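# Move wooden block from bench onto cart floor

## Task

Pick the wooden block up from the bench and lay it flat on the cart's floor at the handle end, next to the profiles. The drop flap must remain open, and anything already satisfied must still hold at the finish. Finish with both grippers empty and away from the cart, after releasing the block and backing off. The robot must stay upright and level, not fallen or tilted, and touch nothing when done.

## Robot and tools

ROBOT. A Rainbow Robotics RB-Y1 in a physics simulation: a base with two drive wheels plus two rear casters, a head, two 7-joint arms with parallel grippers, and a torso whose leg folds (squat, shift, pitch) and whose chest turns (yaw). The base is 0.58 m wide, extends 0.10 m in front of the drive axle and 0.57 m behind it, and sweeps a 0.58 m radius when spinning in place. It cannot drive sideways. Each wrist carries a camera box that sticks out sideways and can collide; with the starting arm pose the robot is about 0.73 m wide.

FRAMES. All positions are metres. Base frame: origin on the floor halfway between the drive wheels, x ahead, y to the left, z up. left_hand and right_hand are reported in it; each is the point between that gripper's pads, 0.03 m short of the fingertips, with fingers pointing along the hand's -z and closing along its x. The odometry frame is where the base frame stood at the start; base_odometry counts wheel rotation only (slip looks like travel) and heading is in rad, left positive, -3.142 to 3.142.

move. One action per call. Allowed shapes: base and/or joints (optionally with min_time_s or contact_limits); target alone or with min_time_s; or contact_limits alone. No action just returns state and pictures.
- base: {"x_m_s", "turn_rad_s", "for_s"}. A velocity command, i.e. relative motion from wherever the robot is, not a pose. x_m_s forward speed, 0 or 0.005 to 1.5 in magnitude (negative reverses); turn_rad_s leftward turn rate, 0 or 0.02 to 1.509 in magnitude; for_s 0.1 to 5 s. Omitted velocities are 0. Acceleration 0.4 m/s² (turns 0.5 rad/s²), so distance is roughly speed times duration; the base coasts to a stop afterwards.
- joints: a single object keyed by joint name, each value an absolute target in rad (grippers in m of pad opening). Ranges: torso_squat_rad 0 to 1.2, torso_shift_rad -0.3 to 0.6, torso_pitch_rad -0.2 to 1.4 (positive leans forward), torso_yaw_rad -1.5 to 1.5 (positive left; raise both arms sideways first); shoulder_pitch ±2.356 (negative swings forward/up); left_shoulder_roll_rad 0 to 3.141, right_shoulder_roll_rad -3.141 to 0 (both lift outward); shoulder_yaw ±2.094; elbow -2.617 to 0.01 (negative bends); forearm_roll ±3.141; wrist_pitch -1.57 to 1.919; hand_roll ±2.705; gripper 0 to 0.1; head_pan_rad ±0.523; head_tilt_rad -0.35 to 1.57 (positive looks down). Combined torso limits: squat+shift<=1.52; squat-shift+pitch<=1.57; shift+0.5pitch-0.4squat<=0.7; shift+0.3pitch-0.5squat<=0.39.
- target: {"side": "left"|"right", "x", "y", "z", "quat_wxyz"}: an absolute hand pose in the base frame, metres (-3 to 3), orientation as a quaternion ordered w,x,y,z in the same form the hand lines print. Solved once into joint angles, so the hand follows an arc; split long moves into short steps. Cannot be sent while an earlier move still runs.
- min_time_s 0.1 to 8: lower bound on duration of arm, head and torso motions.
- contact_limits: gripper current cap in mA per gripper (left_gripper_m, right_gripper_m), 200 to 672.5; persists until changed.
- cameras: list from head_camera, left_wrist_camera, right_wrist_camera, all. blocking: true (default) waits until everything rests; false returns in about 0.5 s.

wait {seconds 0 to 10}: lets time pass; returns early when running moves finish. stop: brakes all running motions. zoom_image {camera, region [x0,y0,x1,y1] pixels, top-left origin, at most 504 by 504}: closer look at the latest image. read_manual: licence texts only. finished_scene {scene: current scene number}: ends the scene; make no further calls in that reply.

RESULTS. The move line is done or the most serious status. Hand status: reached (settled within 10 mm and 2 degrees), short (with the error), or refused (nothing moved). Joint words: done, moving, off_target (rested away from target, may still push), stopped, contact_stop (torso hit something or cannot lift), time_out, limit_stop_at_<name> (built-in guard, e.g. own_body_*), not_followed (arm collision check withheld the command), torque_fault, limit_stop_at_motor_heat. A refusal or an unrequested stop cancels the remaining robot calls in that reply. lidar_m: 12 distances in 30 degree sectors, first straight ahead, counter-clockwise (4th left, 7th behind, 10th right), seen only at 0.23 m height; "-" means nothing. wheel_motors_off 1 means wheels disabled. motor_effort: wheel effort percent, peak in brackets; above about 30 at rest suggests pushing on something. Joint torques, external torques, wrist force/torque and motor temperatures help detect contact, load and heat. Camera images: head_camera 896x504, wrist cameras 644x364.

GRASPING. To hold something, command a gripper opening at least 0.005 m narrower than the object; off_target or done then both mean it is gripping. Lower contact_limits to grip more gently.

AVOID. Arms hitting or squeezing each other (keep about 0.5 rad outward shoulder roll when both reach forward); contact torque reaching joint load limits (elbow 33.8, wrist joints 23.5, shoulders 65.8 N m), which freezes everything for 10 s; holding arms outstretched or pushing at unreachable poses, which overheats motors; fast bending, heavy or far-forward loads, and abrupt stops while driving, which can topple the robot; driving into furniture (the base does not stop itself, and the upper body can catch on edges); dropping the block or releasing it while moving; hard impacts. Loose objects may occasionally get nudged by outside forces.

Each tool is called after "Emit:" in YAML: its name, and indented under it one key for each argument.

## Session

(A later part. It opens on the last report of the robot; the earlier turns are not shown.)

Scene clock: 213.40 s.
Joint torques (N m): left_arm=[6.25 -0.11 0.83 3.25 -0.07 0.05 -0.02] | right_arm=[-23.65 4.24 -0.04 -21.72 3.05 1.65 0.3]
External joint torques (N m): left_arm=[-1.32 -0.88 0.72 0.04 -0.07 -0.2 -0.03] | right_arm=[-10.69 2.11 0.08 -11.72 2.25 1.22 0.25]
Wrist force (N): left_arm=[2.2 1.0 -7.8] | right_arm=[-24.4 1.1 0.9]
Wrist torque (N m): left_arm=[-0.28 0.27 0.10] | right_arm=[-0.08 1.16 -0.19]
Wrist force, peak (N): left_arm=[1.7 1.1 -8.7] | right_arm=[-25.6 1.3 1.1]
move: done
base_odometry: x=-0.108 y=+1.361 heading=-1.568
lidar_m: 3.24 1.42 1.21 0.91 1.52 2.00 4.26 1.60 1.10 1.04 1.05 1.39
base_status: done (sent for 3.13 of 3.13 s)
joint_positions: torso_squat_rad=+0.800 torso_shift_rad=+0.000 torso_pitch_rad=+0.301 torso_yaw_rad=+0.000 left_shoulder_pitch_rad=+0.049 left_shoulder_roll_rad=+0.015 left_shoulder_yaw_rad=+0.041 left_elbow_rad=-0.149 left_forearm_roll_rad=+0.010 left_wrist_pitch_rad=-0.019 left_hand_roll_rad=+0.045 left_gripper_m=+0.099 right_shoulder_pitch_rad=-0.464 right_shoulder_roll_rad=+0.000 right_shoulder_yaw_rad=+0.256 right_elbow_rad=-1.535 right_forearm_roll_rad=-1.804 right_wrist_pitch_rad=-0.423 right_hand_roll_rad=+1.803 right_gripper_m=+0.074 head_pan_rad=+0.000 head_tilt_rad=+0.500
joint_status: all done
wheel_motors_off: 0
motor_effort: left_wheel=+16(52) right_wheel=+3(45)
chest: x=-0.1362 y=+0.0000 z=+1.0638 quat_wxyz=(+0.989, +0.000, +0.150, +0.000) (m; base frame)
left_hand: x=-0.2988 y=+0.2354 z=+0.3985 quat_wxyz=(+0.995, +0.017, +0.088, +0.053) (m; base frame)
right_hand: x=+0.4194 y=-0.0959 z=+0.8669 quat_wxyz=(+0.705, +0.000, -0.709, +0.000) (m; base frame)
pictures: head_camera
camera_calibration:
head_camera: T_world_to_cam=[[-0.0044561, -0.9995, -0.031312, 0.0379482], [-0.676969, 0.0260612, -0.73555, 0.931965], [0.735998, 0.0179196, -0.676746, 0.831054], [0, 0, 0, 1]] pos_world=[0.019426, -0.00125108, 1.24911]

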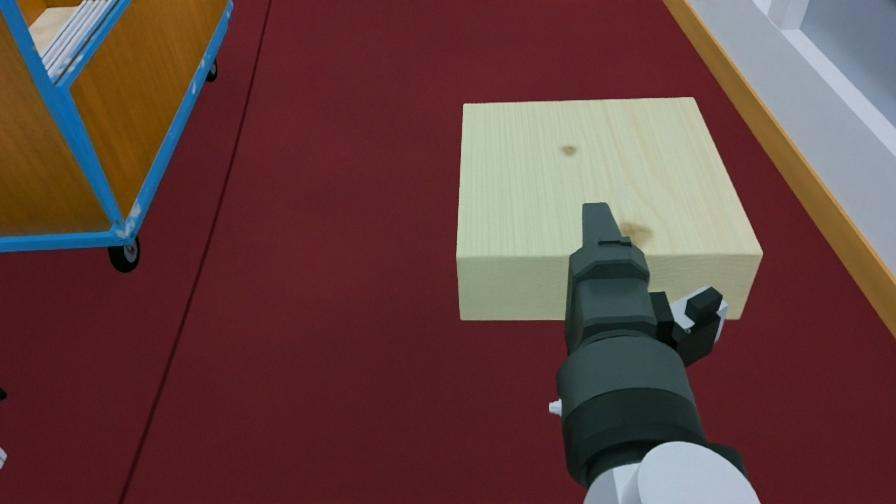

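Emit:
move:
  base: {"x_m_s": 0.4, "for_s": 4.2}

Emit:
move:
  base: {"turn_rad_s": 0.5, "for_s": 3.14}
  cameras: ["head_camera"]

Scene clock: 223.90 s.
Joint torques (N m): left_arm=[7.12 -0.02 0.88 3.47 0.01 0.04 -0.03] | right_arm=[-24.22 3.34 -0.15 -21.77 3.14 1.63 0.22]
External joint torques (N m): left_arm=[-0.46 -0.79 0.77 0.25 0.01 -0.21 -0.04] | right_arm=[-11.27 1.21 -0.03 -11.77 2.33 1.19 0.17]
Wrist force (N): left_arm=[1.5 1.1 -7.5] | right_arm=[-25.3 1.1 0.6]
Wrist torque (N m): left_arm=[-0.28 0.18 0.10] | right_arm=[-0.07 1.18 -0.19]
Wrist force, peak (N): left_arm=[1.3 1.2 -8.6] | right_arm=[-26.0 2.2 1.8]
move: done
base_odometry: x=-0.104 y=-0.319 heading=-1.568
lidar_m: 2.90 2.52 0.86 0.81 0.83 1.91 4.76 1.41 0.99 0.92 0.93 1.23
base_status: done (sent for 4.2 of 4.2 s)
joint_positions: torso_squat_rad=+0.800 torso_shift_rad=+0.000 torso_pitch_rad=+0.301 torso_yaw_rad=+0.000 left_shoulder_pitch_rad=+0.049 left_shoulder_roll_rad=+0.015 left_shoulder_yaw_rad=+0.041 left_elbow_rad=-0.149 left_forearm_roll_rad=+0.010 left_wrist_pitch_rad=-0.019 left_hand_roll_rad=+0.045 left_gripper_m=+0.099 right_shoulder_pitch_rad=-0.464 right_shoulder_roll_rad=+0.000 right_shoulder_yaw_rad=+0.256 right_elbow_rad=-1.535 right_forearm_roll_rad=-1.804 right_wrist_pitch_rad=-0.423 right_hand_roll_rad=+1.803 right_gripper_m=+0.074 head_pan_rad=+0.000 head_tilt_rad=+0.500
joint_status: not commanded
wheel_motors_off: 0
motor_effort: left_wheel=+3(49) right_wheel=-2(40)
chest: x=-0.1361 y=+0.0000 z=+1.0638 quat_wxyz=(+0.989, +0.000, +0.150, +0.000) (m; base frame)
left_hand: x=-0.2987 y=+0.2354 z=+0.3984 quat_wxyz=(+0.995, +0.017, +0.088, +0.053) (m; base frame)
right_hand: x=+0.4195 y=-0.0959 z=+0.8668 quat_wxyz=(+0.705, +0.000, -0.709, +0.000) (m; base frame)
pictures: none

Scene clock: 228.37 s.
Joint torques (N m): left_arm=[7.18 -0.05 1.01 3.36 -0.08 0.11 -0.05] | right_arm=[-24.2 3.92 -0.19 -21.73 3.06 1.64 0.37]
External joint torques (N m): left_arm=[-0.39 -0.82 0.9 0.14 -0.08 -0.14 -0.06] | right_arm=[-11.24 1.78 -0.07 -11.72 2.25 1.2 0.32]
Wrist force (N): left_arm=[2.5 0.5 -7.5] | right_arm=[-25.1 1.5 0.6]
Wrist torque (N m): left_arm=[-0.24 0.32 0.07] | right_arm=[-0.12 1.09 -0.20]
Wrist force, peak (N): left_arm=[2.8 1.8 -8.1] | right_arm=[-25.4 1.5 0.7]
move: done
base_odometry: x=-0.104 y=-0.319 heading=-0.002
lidar_m: 0.81 0.84 1.92 4.61 1.40 0.96 0.91 0.94 1.24 2.98 2.48 0.86
base_status: done (sent for 3.13 of 3.13 s)
joint_positions: torso_squat_rad=+0.800 torso_shift_rad=+0.000 torso_pitch_rad=+0.301 torso_yaw_rad=+0.000 left_shoulder_pitch_rad=+0.049 left_shoulder_roll_rad=+0.015 left_shoulder_yaw_rad=+0.041 left_elbow_rad=-0.149 left_forearm_roll_rad=+0.010 left_wrist_pitch_rad=-0.019 left_hand_roll_rad=+0.045 left_gripper_m=+0.099 right_shoulder_pitch_rad=-0.464 right_shoulder_roll_rad=+0.000 right_shoulder_yaw_rad=+0.256 right_elbow_rad=-1.535 right_forearm_roll_rad=-1.804 right_wrist_pitch_rad=-0.423 right_hand_roll_rad=+1.803 right_gripper_m=+0.074 head_pan_rad=+0.000 head_tilt_rad=+0.500
joint_status: not commanded
wheel_motors_off: 0
motor_effort: left_wheel=+1(42) right_wheel=+19(35)
chest: x=-0.1361 y=+0.0000 z=+1.0638 quat_wxyz=(+0.989, +0.000, +0.150, +0.000) (m; base frame)
left_hand: x=-0.2987 y=+0.2354 z=+0.3984 quat_wxyz=(+0.995, +0.017, +0.088, +0.053) (m; base frame)
right_hand: x=+0.4195 y=-0.0959 z=+0.8668 quat_wxyz=(+0.705, +0.000, -0.709, +0.000) (m; base frame)
pictures: head_camera
camera_calibration:
head_camera: T_world_to_cam=[[-0.00446392, -0.9995, -0.0313151, 0.0379527], [-0.677073, 0.0260663, -0.735454, 0.931915], [0.735902, 0.0179196, -0.676851, 0.831113], [0, 0, 0, 1]] pos_world=[0.019526, -0.00125106, 1.24911]

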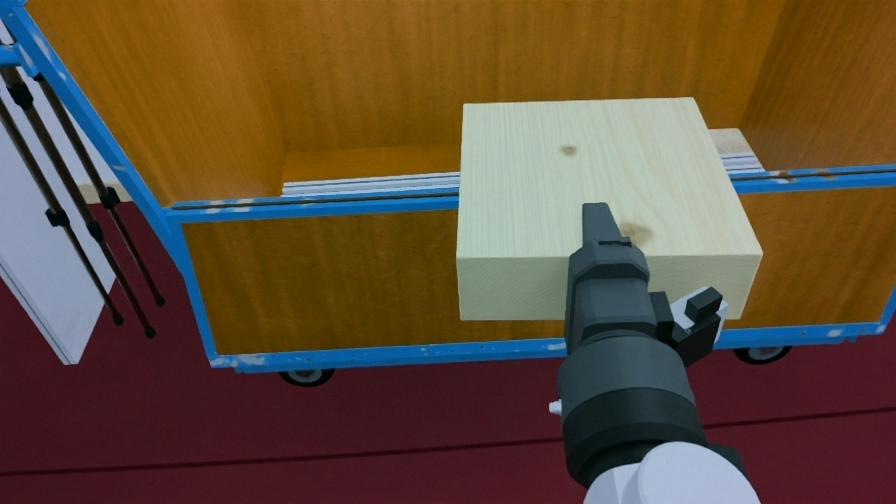

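Emit:
move:
  target: {"side": "right", "x": 0.40, "y": -0.05, "z": 1.0, "quat_wxyz": [0.6272, 0.3265, -0.3265, 0.6272]}
  min_time_s: 4
  cameras: ["head_camera"]

Scene clock: 249.13 s.
Joint torques (N m): left_arm=[7 -0.05 0.95 3.51 -0.05 0.1 0.04] | right_arm=[-35.25 -11.43 -13.36 4.27 -6 -0.55 -0.12]
External joint torques (N m): left_arm=[-0.57 -0.82 0.83 0.29 -0.06 -0.15 0.03] | right_arm=[-11.91 -2.98 -5.28 1.86 -4.72 -0.32 -0.16]
Motor temperatures (°C): left_arm=[31 28 32 36 34 33 38] | right_arm=[36 30 32 35 36 36 34]
Wrist force (N): left_arm=[2.5 0.6 -6.7] | right_arm=[-20.3 0.8 -12.3]
Wrist torque (N m): left_arm=[-0.23 0.29 0.06] | right_arm=[-0.15 0.93 -0.01]
Wrist force, peak (N): left_arm=[2.0 0.9 -8.4] | right_arm=[-25.4 1.1 0.5]
move: done
base_odometry: x=-0.104 y=-0.319 heading=-0.002
lidar_m: 0.81 0.84 1.91 4.60 1.39 0.97 0.91 0.96 1.25 2.98 2.48 0.84
base_status: not commanded
joint_positions: torso_squat_rad=+0.800 torso_shift_rad=+0.000 torso_pitch_rad=+0.301 torso_yaw_rad=+0.000 left_shoulder_pitch_rad=+0.049 left_shoulder_roll_rad=+0.015 left_shoulder_yaw_rad=+0.041 left_elbow_rad=-0.149 left_forearm_roll_rad=+0.010 left_wrist_pitch_rad=-0.019 left_hand_roll_rad=+0.045 left_gripper_m=+0.099 right_shoulder_pitch_rad=-1.813 right_shoulder_roll_rad=-0.893 right_shoulder_yaw_rad=+1.543 right_elbow_rad=-0.861 right_forearm_roll_rad=-2.814 right_wrist_pitch_rad=+1.156 right_hand_roll_rad=+1.465 right_gripper_m=+0.074 head_pan_rad=+0.000 head_tilt_rad=+0.500
joint_status: all done
wheel_motors_off: 0
motor_effort: left_wheel=+1(2) right_wheel=+19(20)
chest: x=-0.1361 y=+0.0001 z=+1.0638 quat_wxyz=(+0.989, +0.000, +0.150, +0.000) (m; base frame)
left_hand: x=-0.2987 y=+0.2354 z=+0.3984 quat_wxyz=(+0.995, +0.017, +0.088, +0.053) (m; base frame)
right_hand: x=+0.3986 y=-0.0502 z=+0.9979 quat_wxyz=(+0.630, +0.324, -0.328, +0.625) (m; base frame)
right_hand_status: reached (checked arc, planned for 4.0 s): 3 mm and 0.5 deg off.
pictures: head_camera
camera_calibration:
head_camera: T_world_to_cam=[[-0.00446646, -0.999504, -0.0311666, 0.0377672], [-0.677124, 0.0259575, -0.735411, 0.931863], [0.735856, 0.0178189, -0.676904, 0.831181], [0, 0, 0, 1]] pos_world=[0.0195259, -0.00125113, 1.24911]

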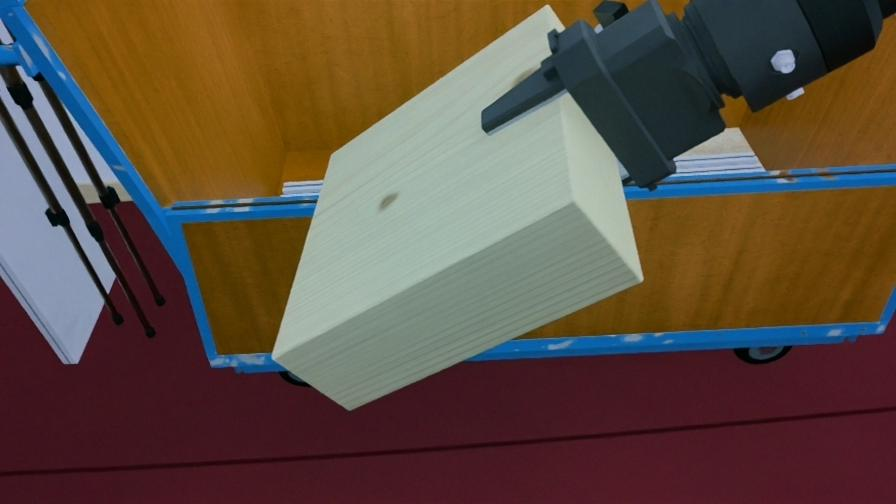

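Emit:
move:
  joints: {"torso_squat_rad": 0.9, "torso_shift_rad": 0.2, "torso_pitch_rad": 0.6, "left_shoulder_roll_rad": 0.35}
  min_time_s: 2.5

Emit:
move:
  target: {"side": "right", "x": 0.43, "y": 0.0, "z": 0.92, "quat_wxyz": [0.6272, 0.3265, -0.3265, 0.6272]}
  min_time_s: 3
  cameras: ["head_camera"]

Scene clock: 255.60 s.
Joint torques (N m): left_arm=[14.29 7.12 1.52 6.41 -0.02 0.76 0.03] | right_arm=[-32.47 -11.36 -13.3 0.95 -6.02 1.51 -0.3]
External joint torques (N m): left_arm=[-1.7 -1.25 0.8 0.38 -0.06 -0.06 0] | right_arm=[-10.57 -2.58 -5.73 -0.18 -4.73 1.17 -0.35]
Wrist force (N): left_arm=[3.4 -0.3 -6.7] | right_arm=[-18.8 -5.9 -11.5]
Wrist torque (N m): left_arm=[-0.21 0.29 0.02] | right_arm=[-0.54 0.94 -0.01]
Wrist force, peak (N): left_arm=[4.0 -1.1 -7.5] | right_arm=[-20.1 -5.9 -12.5]
move: done
base_odometry: x=-0.104 y=-0.319 heading=-0.002
lidar_m: 0.81 0.84 1.91 4.61 1.38 0.96 0.91 0.96 1.26 3.00 2.47 0.86
base_status: not commanded
joint_positions: torso_squat_rad=+0.900 torso_shift_rad=+0.200 torso_pitch_rad=+0.601 torso_yaw_rad=+0.000 left_shoulder_pitch_rad=+0.049 left_shoulder_roll_rad=+0.350 left_shoulder_yaw_rad=+0.041 left_elbow_rad=-0.149 left_forearm_roll_rad=+0.010 left_wrist_pitch_rad=-0.019 left_hand_roll_rad=+0.045 left_gripper_m=+0.099 right_shoulder_pitch_rad=-1.813 right_shoulder_roll_rad=-0.894 right_shoulder_yaw_rad=+1.543 right_elbow_rad=-0.860 right_forearm_roll_rad=-2.814 right_wrist_pitch_rad=+1.156 right_hand_roll_rad=+1.465 right_gripper_m=+0.074 head_pan_rad=+0.000 head_tilt_rad=+0.500
joint_status: all done
wheel_motors_off: 0
motor_effort: left_wheel=-2(3) right_wheel=+18(22)
chest: x=+0.0336 y=+0.0001 z=+0.9622 quat_wxyz=(+0.955, +0.000, +0.296, +0.000) (m; base frame)
left_hand: x=-0.2935 y=+0.4849 z=+0.4147 quat_wxyz=(+0.958, +0.177, +0.226, -0.017) (m; base frame)
right_hand: x=+0.5252 y=-0.0504 z=+0.7414 quat_wxyz=(+0.672, +0.413, -0.231, +0.570) (m; base frame)
pictures: none

Scene clock: 258.93 s.
Joint torques (N m): left_arm=[14.16 7.42 1.6 6.34 0.05 0.66 0] | right_arm=[-25.7 -7.16 -15.74 2.96 -2.86 -3.45 -0.25]
External joint torques (N m): left_arm=[-1.84 -0.95 0.88 0.31 0.01 -0.16 -0.02] | right_arm=[-9.37 -2.57 -5.3 0.9 -2.31 -2.54 -0.29]
Wrist force (N): left_arm=[4.1 -1.3 -6.7] | right_arm=[-20.1 0.7 -12.0]
Wrist torque (N m): left_arm=[-0.10 0.37 0.03] | right_arm=[-0.14 0.98 0.03]
Wrist force, peak (N): left_arm=[4.3 -0.4 -7.5] | right_arm=[-19.9 -5.8 -12.7]
move: done
base_odometry: x=-0.104 y=-0.319 heading=-0.002
lidar_m: 0.81 0.83 1.91 4.59 1.38 0.97 0.91 0.96 1.24 2.97 2.49 0.86
base_status: not commanded
joint_positions: torso_squat_rad=+0.900 torso_shift_rad=+0.200 torso_pitch_rad=+0.601 torso_yaw_rad=+0.000 left_shoulder_pitch_rad=+0.049 left_shoulder_roll_rad=+0.350 left_shoulder_yaw_rad=+0.041 left_elbow_rad=-0.149 left_forearm_roll_rad=+0.010 left_wrist_pitch_rad=-0.019 left_hand_roll_rad=+0.045 left_gripper_m=+0.099 right_shoulder_pitch_rad=-2.229 right_shoulder_roll_rad=-1.399 right_shoulder_yaw_rad=+1.574 right_elbow_rad=-1.930 right_forearm_roll_rad=-2.553 right_wrist_pitch_rad=+0.614 right_hand_roll_rad=+0.983 right_gripper_m=+0.074 head_pan_rad=+0.000 head_tilt_rad=+0.500
joint_status: all done
wheel_motors_off: 0
motor_effort: left_wheel=-2(3) right_wheel=+18(19)
chest: x=+0.0335 y=+0.0001 z=+0.9622 quat_wxyz=(+0.955, +0.000, +0.296, +0.000) (m; base frame)
left_hand: x=-0.2935 y=+0.4849 z=+0.4147 quat_wxyz=(+0.958, +0.177, +0.226, -0.017) (m; base frame)
right_hand: x=+0.4297 y=-0.0005 z=+0.9189 quat_wxyz=(+0.625, +0.331, -0.326, +0.627) (m; base frame)
right_hand_status: reached (checked arc, planned for 3.0 s): 1 mm and 0.5 deg off.
pictures: head_camera
camera_calibration:
head_camera: T_world_to_cam=[[-0.0134766, -0.999504, -0.0284597, 0.0330571], [-0.864134, 0.025962, -0.502592, 0.754264], [0.503082, 0.0178198, -0.864055, 0.825465], [0, 0, 0, 1]] pos_world=[0.236954, -0.00125112, 1.09328]

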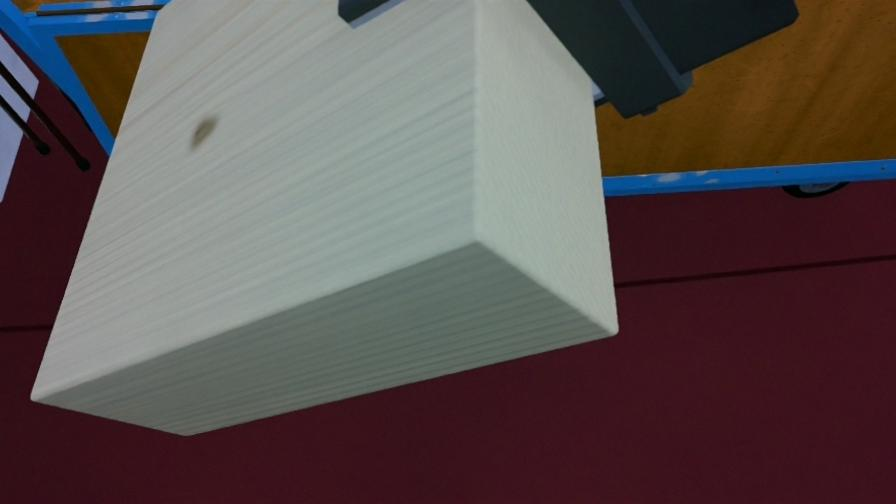

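Emit:
move:
  joints: {"torso_pitch_rad": 0.8, "torso_yaw_rad": 0.4}
  min_time_s: 2.5

Emit:
move:
  target: {"side": "right", "x": 0.43, "y": 0.05, "z": 0.86, "quat_wxyz": [0.6272, 0.3265, -0.3265, 0.6272]}
  min_time_s: 3
  cameras: ["head_camera", "left_wrist_camera"]

Scene clock: 266.93 s.
Joint torques (N m): left_arm=[16.63 12.5 2.26 7.23 0.05 0.83 -0.05] | right_arm=[-26.25 -0.54 -16.76 -0.95 -3.57 -3.15 -0.19]
External joint torques (N m): left_arm=[-2.27 -2.16 1.06 0.27 -0.02 -0.23 -0.09] | right_arm=[-9.33 -0.46 -5.85 -0.31 -2.79 -2.37 -0.24]
Wrist force (N): left_arm=[3.9 -1.7 -5.3] | right_arm=[-22.7 -2.3 -5.8]
Wrist torque (N m): left_arm=[-0.10 0.31 0.08] | right_arm=[-0.38 1.19 -0.05]
Wrist force, peak (N): left_arm=[4.1 -1.2 -7.5] | right_arm=[-23.3 -3.2 -6.8]
move: done
base_odometry: x=-0.104 y=-0.319 heading=-0.002
lidar_m: 0.81 0.84 1.92 4.60 1.40 0.97 0.92 0.96 1.25 2.98 2.50 0.85
base_status: not commanded
joint_positions: torso_squat_rad=+0.900 torso_shift_rad=+0.200 torso_pitch_rad=+0.801 torso_yaw_rad=+0.400 left_shoulder_pitch_rad=+0.049 left_shoulder_roll_rad=+0.350 left_shoulder_yaw_rad=+0.041 left_elbow_rad=-0.149 left_forearm_roll_rad=+0.010 left_wrist_pitch_rad=-0.019 left_hand_roll_rad=+0.045 left_gripper_m=+0.099 right_shoulder_pitch_rad=-2.229 right_shoulder_roll_rad=-1.399 right_shoulder_yaw_rad=+1.574 right_elbow_rad=-1.930 right_forearm_roll_rad=-2.553 right_wrist_pitch_rad=+0.614 right_hand_roll_rad=+0.983 right_gripper_m=+0.074 head_pan_rad=+0.000 head_tilt_rad=+0.500
joint_status: all done
wheel_motors_off: 0
motor_effort: left_wheel=-2(3) right_wheel=+16(19)
chest: x=+0.0807 y=+0.0001 z=+0.9224 quat_wxyz=(+0.903, +0.077, +0.382, +0.183) (m; base frame)
left_hand: x=-0.4821 y=+0.4623 z=+0.5885 quat_wxyz=(+0.892, +0.259, +0.344, +0.141) (m; base frame)
right_hand: x=+0.4416 y=+0.1362 z=+0.8209 quat_wxyz=(+0.504, +0.513, -0.288, +0.632) (m; base frame)
pictures: none

Scene clock: 270.27 s.
Joint torques (N m): left_arm=[16.76 12.51 2.05 7.29 0.09 0.86 -0.02] | right_arm=[-20.72 0.45 -17.42 3.5 0.38 -6.22 -0.13]
External joint torques (N m): left_arm=[-2.15 -2.15 0.86 0.33 0.03 -0.19 -0.05] | right_arm=[-9.58 -0.41 -8.61 1.54 0.13 -4.64 -0.17]
Wrist force (N): left_arm=[4.3 -1.8 -4.8] | right_arm=[-20.1 0.9 -12.2]
Wrist torque (N m): left_arm=[-0.14 0.38 0.04] | right_arm=[-0.15 0.96 -0.02]
Wrist force, peak (N): left_arm=[4.9 -2.8 -6.1] | right_arm=[-23.5 -2.9 -6.2]
move: done
base_odometry: x=-0.104 y=-0.319 heading=-0.002
lidar_m: 0.81 0.83 1.91 4.59 1.38 0.95 0.91 0.96 1.24 2.97 2.49 0.85
base_status: not commanded
joint_positions: torso_squat_rad=+0.900 torso_shift_rad=+0.200 torso_pitch_rad=+0.801 torso_yaw_rad=+0.400 left_shoulder_pitch_rad=+0.049 left_shoulder_roll_rad=+0.350 left_shoulder_yaw_rad=+0.041 left_elbow_rad=-0.149 left_forearm_roll_rad=+0.010 left_wrist_pitch_rad=-0.019 left_hand_roll_rad=+0.045 left_gripper_m=+0.099 right_shoulder_pitch_rad=-2.354 right_shoulder_roll_rad=-1.703 right_shoulder_yaw_rad=+1.297 right_elbow_rad=-2.395 right_forearm_roll_rad=-1.798 right_wrist_pitch_rad=+0.848 right_hand_roll_rad=-0.026 right_gripper_m=+0.074 head_pan_rad=+0.000 head_tilt_rad=+0.500
joint_status: all done
wheel_motors_off: 0
motor_effort: left_wheel=-2(3) right_wheel=+17(19)
chest: x=+0.0807 y=+0.0001 z=+0.9224 quat_wxyz=(+0.903, +0.077, +0.382, +0.183) (m; base frame)
left_hand: x=-0.4821 y=+0.4623 z=+0.5886 quat_wxyz=(+0.892, +0.259, +0.344, +0.141) (m; base frame)
right_hand: x=+0.4299 y=+0.0497 z=+0.8584 quat_wxyz=(+0.628, +0.327, -0.325, +0.627) (m; base frame)
right_hand_status: reached (checked arc, planned for 3.0 s): 2 mm and 0.2 deg off.
pictures: head_camera, left_wrist_camera
camera_calibration:
head_camera: T_world_to_cam=[[0.251682, -0.918749, -0.304231, 0.265543], [-0.930253, -0.14293, -0.337936, 0.628563], [0.266995, 0.368064, -0.890642, 0.810847], [0, 0, 0, 1]] pos_world=[0.301399, 0.0353641, 1.01538]
left_wrist_camera: T_world_to_cam=[[0.716133, 0.454225, -0.529937, 0.446619], [0.399328, -0.889359, -0.222662, 0.763736], [-0.572443, -0.0521634, -0.818284, 0.302259], [0, 0, 0, 1]] pos_world=[-0.451794, 0.492137, 0.654069]

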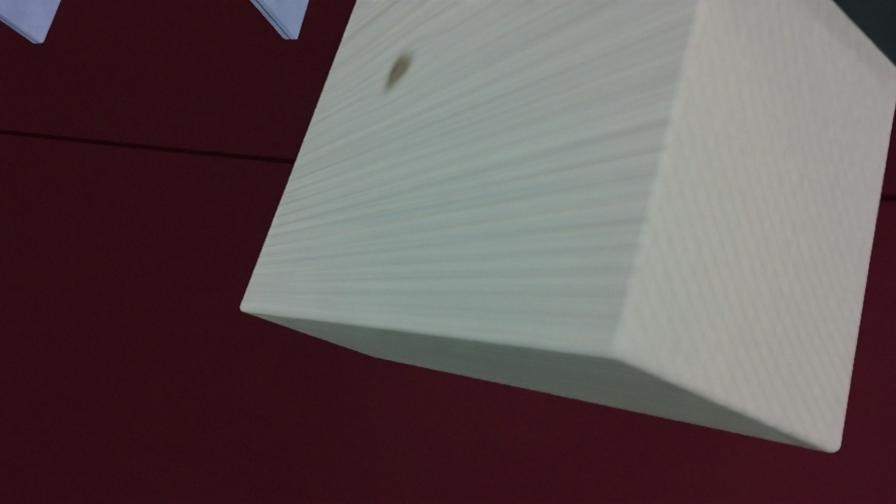

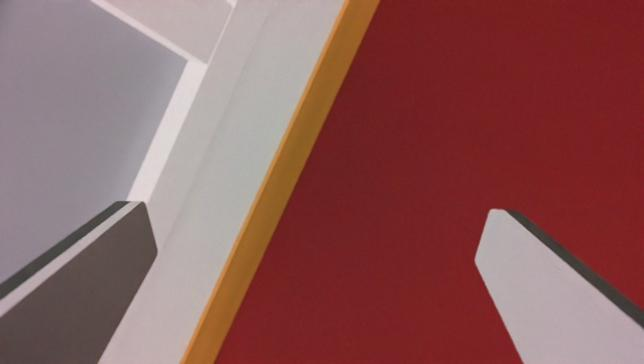

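Emit:
move:
  joints: {"head_tilt_rad": 0.0, "head_pan_rad": -0.2}
  cameras: ["head_camera"]

Scene clock: 272.30 s.
Joint torques (N m): left_arm=[16.6 12.51 2.11 7.16 -0.07 0.93 -0.06] | right_arm=[-20.31 0.46 -17.11 3.84 0.44 -6.33 -0.24]
External joint torques (N m): left_arm=[-2.31 -2.15 0.92 0.21 -0.14 -0.12 -0.1] | right_arm=[-9.18 -0.39 -8.3 1.88 0.18 -4.74 -0.28]
Wrist force (N): left_arm=[3.9 -2.7 -5.6] | right_arm=[-19.7 0.8 -12.6]
Wrist torque (N m): left_arm=[-0.03 0.36 0.05] | right_arm=[-0.10 1.01 -0.02]
Wrist force, peak (N): left_arm=[4.8 -2.5 -6.5] | right_arm=[-20.4 0.6 -12.5]
move: done
base_odometry: x=-0.104 y=-0.319 heading=-0.002
lidar_m: 0.81 0.84 1.92 4.59 1.39 0.97 0.92 0.94 1.26 2.99 2.48 0.85
base_status: not commanded
joint_positions: torso_squat_rad=+0.900 torso_shift_rad=+0.200 torso_pitch_rad=+0.801 torso_yaw_rad=+0.400 left_shoulder_pitch_rad=+0.049 left_shoulder_roll_rad=+0.350 left_shoulder_yaw_rad=+0.041 left_elbow_rad=-0.149 left_forearm_roll_rad=+0.010 left_wrist_pitch_rad=-0.019 left_hand_roll_rad=+0.045 left_gripper_m=+0.099 right_shoulder_pitch_rad=-2.354 right_shoulder_roll_rad=-1.703 right_shoulder_yaw_rad=+1.297 right_elbow_rad=-2.395 right_forearm_roll_rad=-1.798 right_wrist_pitch_rad=+0.848 right_hand_roll_rad=-0.026 right_gripper_m=+0.074 head_pan_rad=-0.200 head_tilt_rad=+0.000
joint_status: all done
wheel_motors_off: 0
motor_effort: left_wheel=-2(3) right_wheel=+17(18)
chest: x=+0.0807 y=+0.0001 z=+0.9224 quat_wxyz=(+0.903, +0.077, +0.382, +0.183) (m; base frame)
left_hand: x=-0.4821 y=+0.4623 z=+0.5886 quat_wxyz=(+0.892, +0.259, +0.344, +0.141) (m; base frame)
right_hand: x=+0.4299 y=+0.0497 z=+0.8584 quat_wxyz=(+0.628, +0.327, -0.325, +0.627) (m; base frame)
pictures: head_camera
camera_calibration:
head_camera: T_world_to_cam=[[0.133441, -0.975769, -0.1734, 0.157193], [-0.681336, 0.0367358, -0.731049, 0.979271], [0.719705, 0.215695, -0.659925, 0.462696], [0, 0, 0, 1]] pos_world=[0.313231, 0.0176084, 1.0485]

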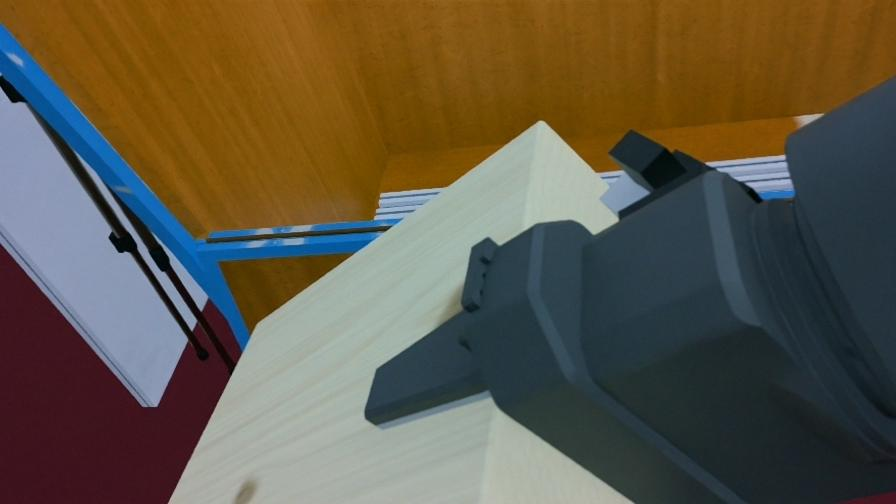

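Emit:
move:
  base: {"turn_rad_s": 0.05, "for_s": 0.56}
  joints: {"torso_squat_rad": 1.0, "torso_shift_rad": 0.25}
  min_time_s: 1.5

Emit:
move:
  target: {"side": "right", "x": 0.45, "y": 0.08, "z": 0.82, "quat_wxyz": [0.6272, 0.3265, -0.3265, 0.6272]}
  min_time_s: 2
  cameras: ["head_camera"]

Scene clock: 283.03 s.
Joint torques (N m): left_arm=[16.71 12.56 2.19 7.48 -0.08 0.85 0.08] | right_arm=[-20.05 0.88 -16.78 3.78 0.56 -6.3 -0.24]
External joint torques (N m): left_arm=[-2.2 -2.1 0.99 0.53 -0.15 -0.21 0.04] | right_arm=[-8.91 0.02 -7.97 1.82 0.3 -4.72 -0.28]
Wrist force (N): left_arm=[3.5 -2.3 -4.7] | right_arm=[-19.8 0.7 -12.4]
Wrist torque (N m): left_arm=[-0.01 0.25 0.07] | right_arm=[-0.07 0.96 0.02]
Wrist force, peak (N): left_arm=[5.1 -3.1 -5.6] | right_arm=[-20.8 1.3 -12.3]
move: done
base_odometry: x=-0.104 y=-0.319 heading=+0.026
lidar_m: 0.81 0.84 1.90 4.06 1.34 0.96 0.91 0.96 1.29 3.23 2.42 0.86
base_status: done (sent for 0.57 of 0.57 s)
joint_positions: torso_squat_rad=+1.000 torso_shift_rad=+0.250 torso_pitch_rad=+0.801 torso_yaw_rad=+0.400 left_shoulder_pitch_rad=+0.049 left_shoulder_roll_rad=+0.350 left_shoulder_yaw_rad=+0.041 left_elbow_rad=-0.149 left_forearm_roll_rad=+0.010 left_wrist_pitch_rad=-0.019 left_hand_roll_rad=+0.045 left_gripper_m=+0.099 right_shoulder_pitch_rad=-2.354 right_shoulder_roll_rad=-1.703 right_shoulder_yaw_rad=+1.297 right_elbow_rad=-2.395 right_forearm_roll_rad=-1.798 right_wrist_pitch_rad=+0.848 right_hand_roll_rad=-0.026 right_gripper_m=+0.074 head_pan_rad=-0.200 head_tilt_rad=+0.000
joint_status: all done
wheel_motors_off: 0
motor_effort: left_wheel=-5(20) right_wheel=+16(35)
chest: x=+0.0878 y=+0.0001 z=+0.8624 quat_wxyz=(+0.903, +0.077, +0.382, +0.183) (m; base frame)
left_hand: x=-0.4751 y=+0.4623 z=+0.5286 quat_wxyz=(+0.892, +0.259, +0.344, +0.141) (m; base frame)
right_hand: x=+0.4370 y=+0.0497 z=+0.7985 quat_wxyz=(+0.628, +0.327, -0.325, +0.627) (m; base frame)
pictures: none

Scene clock: 285.37 s.
Joint torques (N m): left_arm=[16.67 12.49 2.19 7.33 -0.08 0.9 0.06] | right_arm=[-21.84 3.16 -18.33 4.89 0.86 -6.14 -0.17]
External joint torques (N m): left_arm=[-2.24 -2.17 1 0.37 -0.15 -0.16 0.02] | right_arm=[-8.55 2.31 -9.05 2.9 0.53 -4.56 -0.22]
Wrist force (N): left_arm=[4.1 -2.5 -5.2] | right_arm=[-19.4 0.8 -12.5]
Wrist torque (N m): left_arm=[-0.01 0.36 0.04] | right_arm=[-0.14 1.05 0.00]
Wrist force, peak (N): left_arm=[4.8 -2.8 -5.9] | right_arm=[-20.5 1.4 -12.9]
move: done
base_odometry: x=-0.104 y=-0.319 heading=+0.026
lidar_m: 0.81 0.84 1.91 4.07 1.35 0.96 0.91 0.96 1.29 3.23 2.42 0.86
base_status: not commanded
joint_positions: torso_squat_rad=+1.000 torso_shift_rad=+0.250 torso_pitch_rad=+0.801 torso_yaw_rad=+0.400 left_shoulder_pitch_rad=+0.049 left_shoulder_roll_rad=+0.350 left_shoulder_yaw_rad=+0.041 left_elbow_rad=-0.149 left_forearm_roll_rad=+0.010 left_wrist_pitch_rad=-0.019 left_hand_roll_rad=+0.045 left_gripper_m=+0.099 right_shoulder_pitch_rad=-2.354 right_shoulder_roll_rad=-1.548 right_shoulder_yaw_rad=+1.241 right_elbow_rad=-2.281 right_forearm_roll_rad=-1.762 right_wrist_pitch_rad=+0.914 right_hand_roll_rad=-0.090 right_gripper_m=+0.074 head_pan_rad=-0.200 head_tilt_rad=+0.000
joint_status: all done
wheel_motors_off: 0
motor_effort: left_wheel=-5(6) right_wheel=+16(19)
chest: x=+0.0878 y=+0.0001 z=+0.8624 quat_wxyz=(+0.903, +0.077, +0.382, +0.183) (m; base frame)
left_hand: x=-0.4751 y=+0.4623 z=+0.5286 quat_wxyz=(+0.892, +0.259, +0.344, +0.141) (m; base frame)
right_hand: x=+0.4496 y=+0.0796 z=+0.8182 quat_wxyz=(+0.628, +0.326, -0.324, +0.627) (m; base frame)
right_hand_status: reached (checked arc, planned for 2.0 s): 2 mm and 0.3 deg off.
pictures: head_camera
camera_calibration:
head_camera: T_world_to_cam=[[0.133441, -0.975769, -0.1734, 0.145939], [-0.681336, 0.0367358, -0.731049, 0.940242], [0.719705, 0.215695, -0.659925, 0.417969], [0, 0, 0, 1]] pos_world=[0.320331, 0.0177084, 0.988496]

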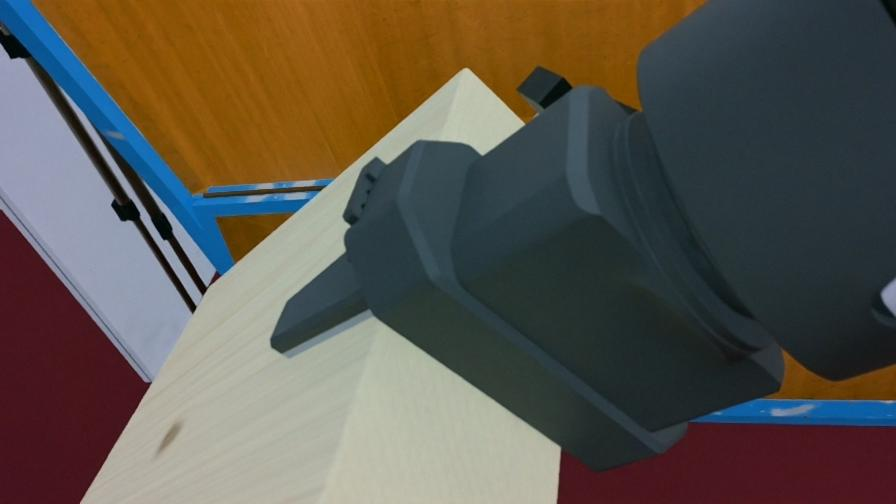

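Emit:
move:
  base: {"x_m_s": 0.15, "for_s": 3.6}
  cameras: ["head_camera"]

Scene clock: 290.67 s.
Joint torques (N m): left_arm=[17.01 12.48 2.07 7.3 0.04 0.85 -0.14] | right_arm=[-21.69 2.54 -17.79 4.25 0.55 -6.39 -0.22]
External joint torques (N m): left_arm=[-1.9 -2.18 0.87 0.35 -0.03 -0.21 -0.17] | right_arm=[-8.4 1.69 -8.51 2.26 0.22 -4.81 -0.26]
Wrist force (N): left_arm=[4.4 -2.2 -5.5] | right_arm=[-20.0 0.1 -12.5]
Wrist torque (N m): left_arm=[-0.08 0.40 0.00] | right_arm=[-0.11 1.00 -0.02]
Wrist force, peak (N): left_arm=[4.5 -2.0 -6.4] | right_arm=[-20.9 0.1 -13.2]
move: done
base_odometry: x=+0.436 y=-0.306 heading=+0.026
lidar_m: 0.26 0.28 0.39 3.87 2.13 1.54 1.45 1.51 2.03 4.91 0.41 0.28
base_status: done (sent for 3.6 of 3.6 s)
joint_positions: torso_squat_rad=+1.000 torso_shift_rad=+0.250 torso_pitch_rad=+0.801 torso_yaw_rad=+0.400 left_shoulder_pitch_rad=+0.049 left_shoulder_roll_rad=+0.350 left_shoulder_yaw_rad=+0.041 left_elbow_rad=-0.149 left_forearm_roll_rad=+0.010 left_wrist_pitch_rad=-0.019 left_hand_roll_rad=+0.045 left_gripper_m=+0.099 right_shoulder_pitch_rad=-2.354 right_shoulder_roll_rad=-1.548 right_shoulder_yaw_rad=+1.240 right_elbow_rad=-2.281 right_forearm_roll_rad=-1.762 right_wrist_pitch_rad=+0.914 right_hand_roll_rad=-0.090 right_gripper_m=+0.074 head_pan_rad=-0.200 head_tilt_rad=+0.000
joint_status: not commanded
wheel_motors_off: 0
motor_effort: left_wheel=+0(26) right_wheel=-2(43)
chest: x=+0.0879 y=+0.0001 z=+0.8623 quat_wxyz=(+0.903, +0.077, +0.382, +0.183) (m; base frame)
left_hand: x=-0.4750 y=+0.4623 z=+0.5286 quat_wxyz=(+0.892, +0.259, +0.344, +0.141) (m; base frame)
right_hand: x=+0.4497 y=+0.0796 z=+0.8181 quat_wxyz=(+0.628, +0.327, -0.324, +0.627) (m; base frame)
pictures: head_camera
camera_calibration:
head_camera: T_world_to_cam=[[0.133394, -0.975768, -0.173443, 0.145966], [-0.681447, 0.036767, -0.730944, 0.940168], [0.719608, 0.215696, -0.66003, 0.417966], [0, 0, 0, 1]] pos_world=[0.320431, 0.0177085, 0.988397]

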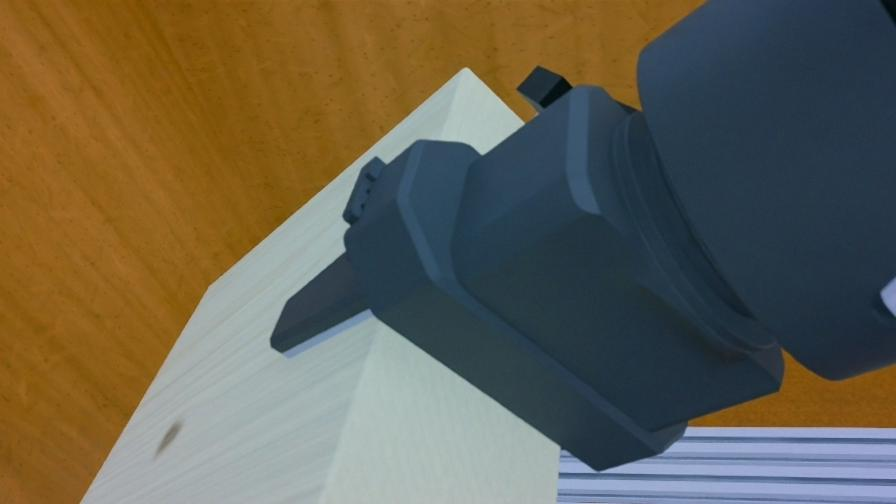

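Emit:
move:
  joints: {"head_tilt_rad": 0.35, "head_pan_rad": -0.5}
  cameras: ["head_camera"]

Emit:
move:
  joints: {"head_tilt_rad": 0.35, "head_pan_rad": 0.45}
  cameras: ["head_camera"]

Scene clock: 292.83 s.
Joint torques (N m): left_arm=[16.99 12.56 2.04 7.2 -0.02 0.91 -0.02] | right_arm=[-21.65 2.39 -17.75 4.17 0.56 -6.29 -0.25]
External joint torques (N m): left_arm=[-1.92 -2.1 0.85 0.24 -0.09 -0.15 -0.05] | right_arm=[-8.35 1.55 -8.46 2.18 0.23 -4.71 -0.29]
Wrist force (N): left_arm=[4.0 -2.4 -5.0] | right_arm=[-19.9 0.6 -12.3]
Wrist torque (N m): left_arm=[-0.04 0.32 0.02] | right_arm=[-0.11 0.97 -0.03]
Wrist force, peak (N): left_arm=[4.3 -3.0 -6.4] | right_arm=[-20.2 0.5 -12.8]
move: done
base_odometry: x=+0.436 y=-0.306 heading=+0.026
lidar_m: 0.26 0.29 0.39 3.86 2.14 1.53 1.45 1.51 2.03 4.90 0.40 0.28
base_status: not commanded
joint_positions: torso_squat_rad=+1.000 torso_shift_rad=+0.250 torso_pitch_rad=+0.801 torso_yaw_rad=+0.400 left_shoulder_pitch_rad=+0.049 left_shoulder_roll_rad=+0.350 left_shoulder_yaw_rad=+0.041 left_elbow_rad=-0.149 left_forearm_roll_rad=+0.010 left_wrist_pitch_rad=-0.019 left_hand_roll_rad=+0.045 left_gripper_m=+0.099 right_shoulder_pitch_rad=-2.354 right_shoulder_roll_rad=-1.548 right_shoulder_yaw_rad=+1.240 right_elbow_rad=-2.281 right_forearm_roll_rad=-1.762 right_wrist_pitch_rad=+0.914 right_hand_roll_rad=-0.090 right_gripper_m=+0.074 head_pan_rad=-0.500 head_tilt_rad=+0.350
joint_status: all done
wheel_motors_off: 0
motor_effort: left_wheel=+1(1) right_wheel=-2(2)
chest: x=+0.0879 y=+0.0001 z=+0.8623 quat_wxyz=(+0.903, +0.077, +0.382, +0.183) (m; base frame)
left_hand: x=-0.4750 y=+0.4623 z=+0.5286 quat_wxyz=(+0.892, +0.259, +0.344, +0.141) (m; base frame)
right_hand: x=+0.4497 y=+0.0796 z=+0.8181 quat_wxyz=(+0.628, +0.327, -0.324, +0.627) (m; base frame)
pictures: head_camera
camera_calibration:
head_camera: T_world_to_cam=[[-0.0843857, -0.995463, 0.0439694, -0.0150418], [-0.88539, 0.054665, -0.461624, 0.724273], [0.457125, -0.0778845, -0.885986, 0.708073], [0, 0, 0, 1]] pos_world=[0.316317, 0.000581952, 0.962345]

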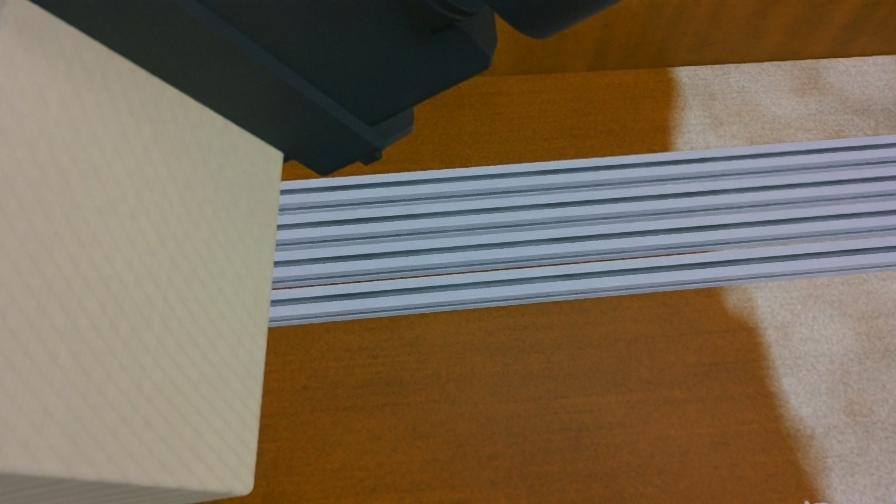

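Scene clock: 294.13 s.
Joint torques (N m): left_arm=[16.83 12.33 1.96 7.25 0 0.96 -0.03] | right_arm=[-21.74 2.56 -17.62 4.14 0.58 -6.4 -0.12]
External joint torques (N m): left_arm=[-2.08 -2.33 0.77 0.29 -0.07 -0.1 -0.07] | right_arm=[-8.45 1.71 -8.33 2.14 0.25 -4.82 -0.16]
Wrist force (N): left_arm=[4.6 -2.0 -5.4] | right_arm=[-20.0 0.9 -12.7]
Wrist torque (N m): left_arm=[-0.05 0.43 0.04] | right_arm=[-0.10 0.97 -0.03]
Wrist force, peak (N): left_arm=[5.0 -2.8 -5.8] | right_arm=[-20.2 0.7 -12.9]
move: done
base_odometry: x=+0.436 y=-0.306 heading=+0.026
lidar_m: 0.26 0.28 0.39 3.86 2.14 1.51 1.45 1.53 2.03 4.89 0.41 0.29
base_status: not commanded
joint_positions: torso_squat_rad=+1.000 torso_shift_rad=+0.250 torso_pitch_rad=+0.801 torso_yaw_rad=+0.400 left_shoulder_pitch_rad=+0.049 left_shoulder_roll_rad=+0.350 left_shoulder_yaw_rad=+0.041 left_elbow_rad=-0.149 left_forearm_roll_rad=+0.010 left_wrist_pitch_rad=-0.019 left_hand_roll_rad=+0.045 left_gripper_m=+0.099 right_shoulder_pitch_rad=-2.354 right_shoulder_roll_rad=-1.548 right_shoulder_yaw_rad=+1.240 right_elbow_rad=-2.281 right_forearm_roll_rad=-1.762 right_wrist_pitch_rad=+0.914 right_hand_roll_rad=-0.090 right_gripper_m=+0.074 head_pan_rad=+0.450 head_tilt_rad=+0.350
joint_status: all done
wheel_motors_off: 0
motor_effort: left_wheel=+0(1) right_wheel=+0(2)
chest: x=+0.0879 y=+0.0001 z=+0.8623 quat_wxyz=(+0.903, +0.077, +0.382, +0.183) (m; base frame)
left_hand: x=-0.4750 y=+0.4623 z=+0.5286 quat_wxyz=(+0.892, +0.259, +0.344, +0.141) (m; base frame)
right_hand: x=+0.4497 y=+0.0796 z=+0.8181 quat_wxyz=(+0.628, +0.327, -0.324, +0.627) (m; base frame)
pictures: head_camera
camera_calibration:
head_camera: T_world_to_cam=[[0.50536, -0.652682, -0.564462, 0.437672], [-0.83348, -0.199829, -0.51515, 0.76656], [0.223433, 0.730804, -0.644983, 0.520558], [0, 0, 0, 1]] pos_world=[0.301421, 0.0584159, 0.977694]

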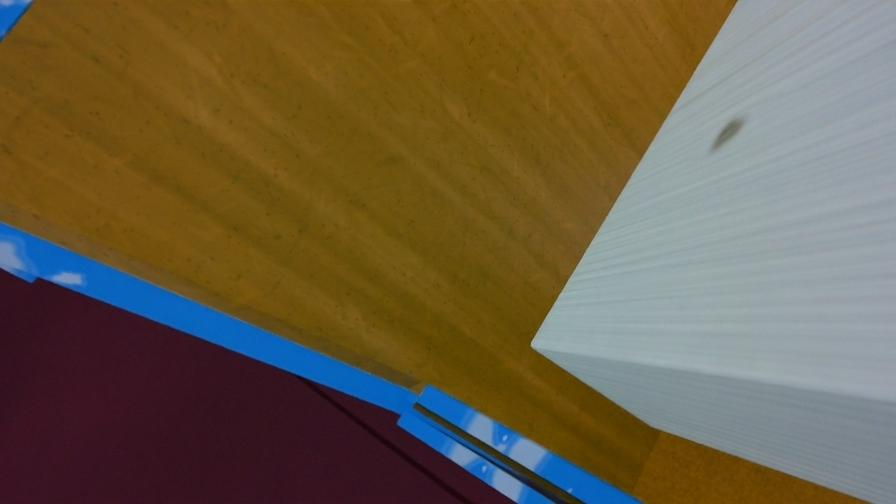

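Emit:
move:
  target: {"side": "right", "x": 0.4385, "y": 0.15, "z": 0.72, "quat_wxyz": [0.6123, 0.3341, -0.3187, 0.6418]}
  min_time_s: 2.5
  cameras: ["head_camera"]

Scene clock: 309.47 s.
Joint torques (N m): left_arm=[16.45 12.62 2.19 7.29 -0.01 0.91 0.09] | right_arm=[-22.97 2.85 -16.66 -0.9 1.36 -6.46 -0.2]
External joint torques (N m): left_arm=[-2.46 -2.04 0.99 0.34 -0.07 -0.15 0.05] | right_arm=[-6.85 3.24 -6.33 -0.18 0.91 -4.92 -0.24]
Wrist force (N): left_arm=[4.2 -2.8 -5.0] | right_arm=[-19.6 0.8 -12.6]
Wrist torque (N m): left_arm=[0.01 0.31 0.05] | right_arm=[-0.08 1.02 0.02]
Wrist force, peak (N): left_arm=[5.1 -2.5 -6.0] | right_arm=[-20.6 0.6 -12.8]
move: done
base_odometry: x=+0.436 y=-0.306 heading=+0.026
lidar_m: 0.26 0.28 0.38 3.86 2.14 1.51 1.45 1.51 2.02 4.92 0.40 0.29
base_status: not commanded
joint_positions: torso_squat_rad=+1.000 torso_shift_rad=+0.250 torso_pitch_rad=+0.801 torso_yaw_rad=+0.400 left_shoulder_pitch_rad=+0.049 left_shoulder_roll_rad=+0.350 left_shoulder_yaw_rad=+0.041 left_elbow_rad=-0.149 left_forearm_roll_rad=+0.010 left_wrist_pitch_rad=-0.019 left_hand_roll_rad=+0.045 left_gripper_m=+0.099 right_shoulder_pitch_rad=-2.149 right_shoulder_roll_rad=-1.323 right_shoulder_yaw_rad=+1.426 right_elbow_rad=-2.220 right_forearm_roll_rad=-1.336 right_wrist_pitch_rad=+0.719 right_hand_roll_rad=-0.219 right_gripper_m=+0.074 head_pan_rad=+0.450 head_tilt_rad=+0.350
joint_status: all done
wheel_motors_off: 0
motor_effort: left_wheel=+1(2) right_wheel=-1(3)
chest: x=+0.0879 y=+0.0001 z=+0.8623 quat_wxyz=(+0.903, +0.077, +0.382, +0.183) (m; base frame)
left_hand: x=-0.4750 y=+0.4623 z=+0.5286 quat_wxyz=(+0.892, +0.259, +0.344, +0.141) (m; base frame)
right_hand: x=+0.4384 y=+0.1494 z=+0.7185 quat_wxyz=(+0.613, +0.334, -0.317, +0.642) (m; base frame)
right_hand_status: reached (checked arc, planned for 2.5 s): 2 mm and 0.2 deg off.
pictures: head_camera
camera_calibration:
head_camera: T_world_to_cam=[[0.50536, -0.652682, -0.564462, 0.437672], [-0.83348, -0.199829, -0.51515, 0.76656], [0.223433, 0.730804, -0.644983, 0.520558], [0, 0, 0, 1]] pos_world=[0.301421, 0.0584159, 0.977694]

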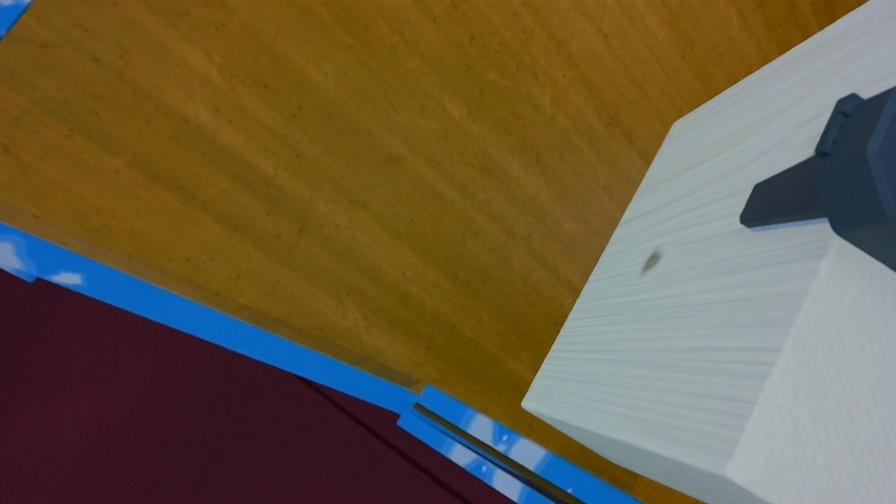

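Emit:
move:
  target: {"side": "right", "x": 0.4415, "y": 0.18, "z": 0.58, "quat_wxyz": [0.6123, 0.3341, -0.3187, 0.6418]}
  min_time_s: 2.5

Emit:
move:
  target: {"side": "right", "x": 0.4415, "y": 0.19, "z": 0.46, "quat_wxyz": [0.6123, 0.3341, -0.3187, 0.6418]}
  min_time_s: 2.5
  cameras: ["head_camera"]

Scene clock: 320.07 s.
Joint torques (N m): left_arm=[17.07 12.31 2.01 7.37 0 0.86 0.03] | right_arm=[-24.17 3.01 -16.63 -7.15 1.11 -6.42 -0.29]
External joint torques (N m): left_arm=[-1.84 -2.35 0.81 0.42 -0.07 -0.19 -0.01] | right_arm=[-7.02 4.18 -6.39 -3.45 0.73 -4.88 -0.33]
Wrist force (N): left_arm=[4.5 -2.6 -5.0] | right_arm=[-19.5 0.9 -13.1]
Wrist torque (N m): left_arm=[-0.01 0.45 0.03] | right_arm=[-0.08 1.01 -0.02]
Wrist force, peak (N): left_arm=[5.1 -2.7 -5.8] | right_arm=[-20.3 0.9 -12.8]
move: done
base_odometry: x=+0.436 y=-0.306 heading=+0.026
lidar_m: 0.26 0.28 0.39 3.89 2.13 1.53 1.45 1.51 2.03 4.90 0.41 0.28
base_status: not commanded
joint_positions: torso_squat_rad=+1.000 torso_shift_rad=+0.250 torso_pitch_rad=+0.801 torso_yaw_rad=+0.400 left_shoulder_pitch_rad=+0.049 left_shoulder_roll_rad=+0.350 left_shoulder_yaw_rad=+0.041 left_elbow_rad=-0.149 left_forearm_roll_rad=+0.010 left_wrist_pitch_rad=-0.019 left_hand_roll_rad=+0.045 left_gripper_m=+0.099 right_shoulder_pitch_rad=-1.852 right_shoulder_roll_rad=-1.170 right_shoulder_yaw_rad=+1.572 right_elbow_rad=-1.978 right_forearm_roll_rad=-0.973 right_wrist_pitch_rad=+0.473 right_hand_roll_rad=-0.221 right_gripper_m=+0.074 head_pan_rad=+0.450 head_tilt_rad=+0.350
joint_status: all done
wheel_motors_off: 0
motor_effort: left_wheel=+1(2) right_wheel=-1(2)
chest: x=+0.0879 y=+0.0001 z=+0.8623 quat_wxyz=(+0.903, +0.077, +0.382, +0.183) (m; base frame)
left_hand: x=-0.4750 y=+0.4623 z=+0.5286 quat_wxyz=(+0.892, +0.259, +0.344, +0.141) (m; base frame)
right_hand: x=+0.4415 y=+0.1790 z=+0.5782 quat_wxyz=(+0.614, +0.333, -0.317, +0.642) (m; base frame)
right_hand_status: reached (checked arc, planned for 2.5 s): 2 mm and 0.3 deg off.
pictures: none

Scene clock: 322.90 s.
Joint torques (N m): left_arm=[16.95 12.44 2.21 7.29 0.09 0.91 0.06] | right_arm=[-24.67 4.29 -14.92 -8.94 0.65 -6.36 0.3]
External joint torques (N m): left_arm=[-1.96 -2.22 1.02 0.33 0.02 -0.15 0.02] | right_arm=[-7.26 5.19 -5.88 -4.64 0.39 -4.8 0.26]
Wrist force (N): left_arm=[3.8 -1.9 -5.1] | right_arm=[-19.7 0.7 -12.3]
Wrist torque (N m): left_arm=[-0.10 0.28 0.01] | right_arm=[-0.02 0.99 -0.20]
Wrist force, peak (N): left_arm=[4.8 -2.9 -5.8] | right_arm=[-20.2 1.0 -13.0]
move: done
base_odometry: x=+0.436 y=-0.306 heading=+0.026
lidar_m: 0.26 0.27 0.39 3.87 2.15 1.52 1.45 1.52 2.04 4.92 0.40 0.28
base_status: not commanded
joint_positions: torso_squat_rad=+1.000 torso_shift_rad=+0.250 torso_pitch_rad=+0.801 torso_yaw_rad=+0.400 left_shoulder_pitch_rad=+0.049 left_shoulder_roll_rad=+0.350 left_shoulder_yaw_rad=+0.041 left_elbow_rad=-0.149 left_forearm_roll_rad=+0.010 left_wrist_pitch_rad=-0.019 left_hand_roll_rad=+0.045 left_gripper_m=+0.099 right_shoulder_pitch_rad=-1.671 right_shoulder_roll_rad=-1.001 right_shoulder_yaw_rad=+1.687 right_elbow_rad=-1.607 right_forearm_roll_rad=-0.881 right_wrist_pitch_rad=+0.196 right_hand_roll_rad=-0.132 right_gripper_m=+0.074 head_pan_rad=+0.450 head_tilt_rad=+0.350
joint_status: all done
wheel_motors_off: 0
motor_effort: left_wheel=+0(1) right_wheel=+0(3)
chest: x=+0.0879 y=+0.0001 z=+0.8624 quat_wxyz=(+0.903, +0.077, +0.382, +0.183) (m; base frame)
left_hand: x=-0.4750 y=+0.4623 z=+0.5286 quat_wxyz=(+0.892, +0.259, +0.344, +0.141) (m; base frame)
right_hand: x=+0.4416 y=+0.1885 z=+0.4582 quat_wxyz=(+0.614, +0.332, -0.318, +0.642) (m; base frame)
right_hand_status: reached (checked arc, planned for 2.5 s): 2 mm and 0.3 deg off.
pictures: head_camera
camera_calibration:
head_camera: T_world_to_cam=[[0.505462, -0.652656, -0.564401, 0.43758], [-0.833418, -0.199907, -0.51522, 0.766614], [0.223433, 0.730806, -0.644981, 0.520556], [0, 0, 0, 1]] pos_world=[0.301421, 0.0584157, 0.977694]

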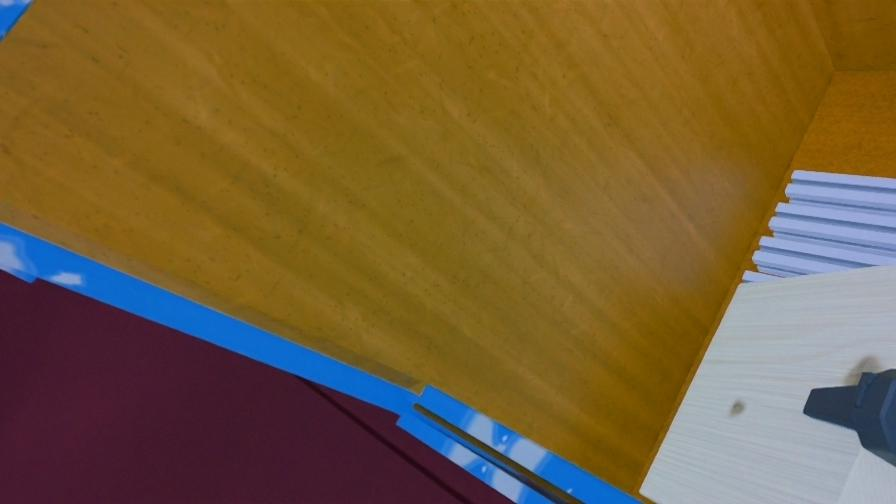

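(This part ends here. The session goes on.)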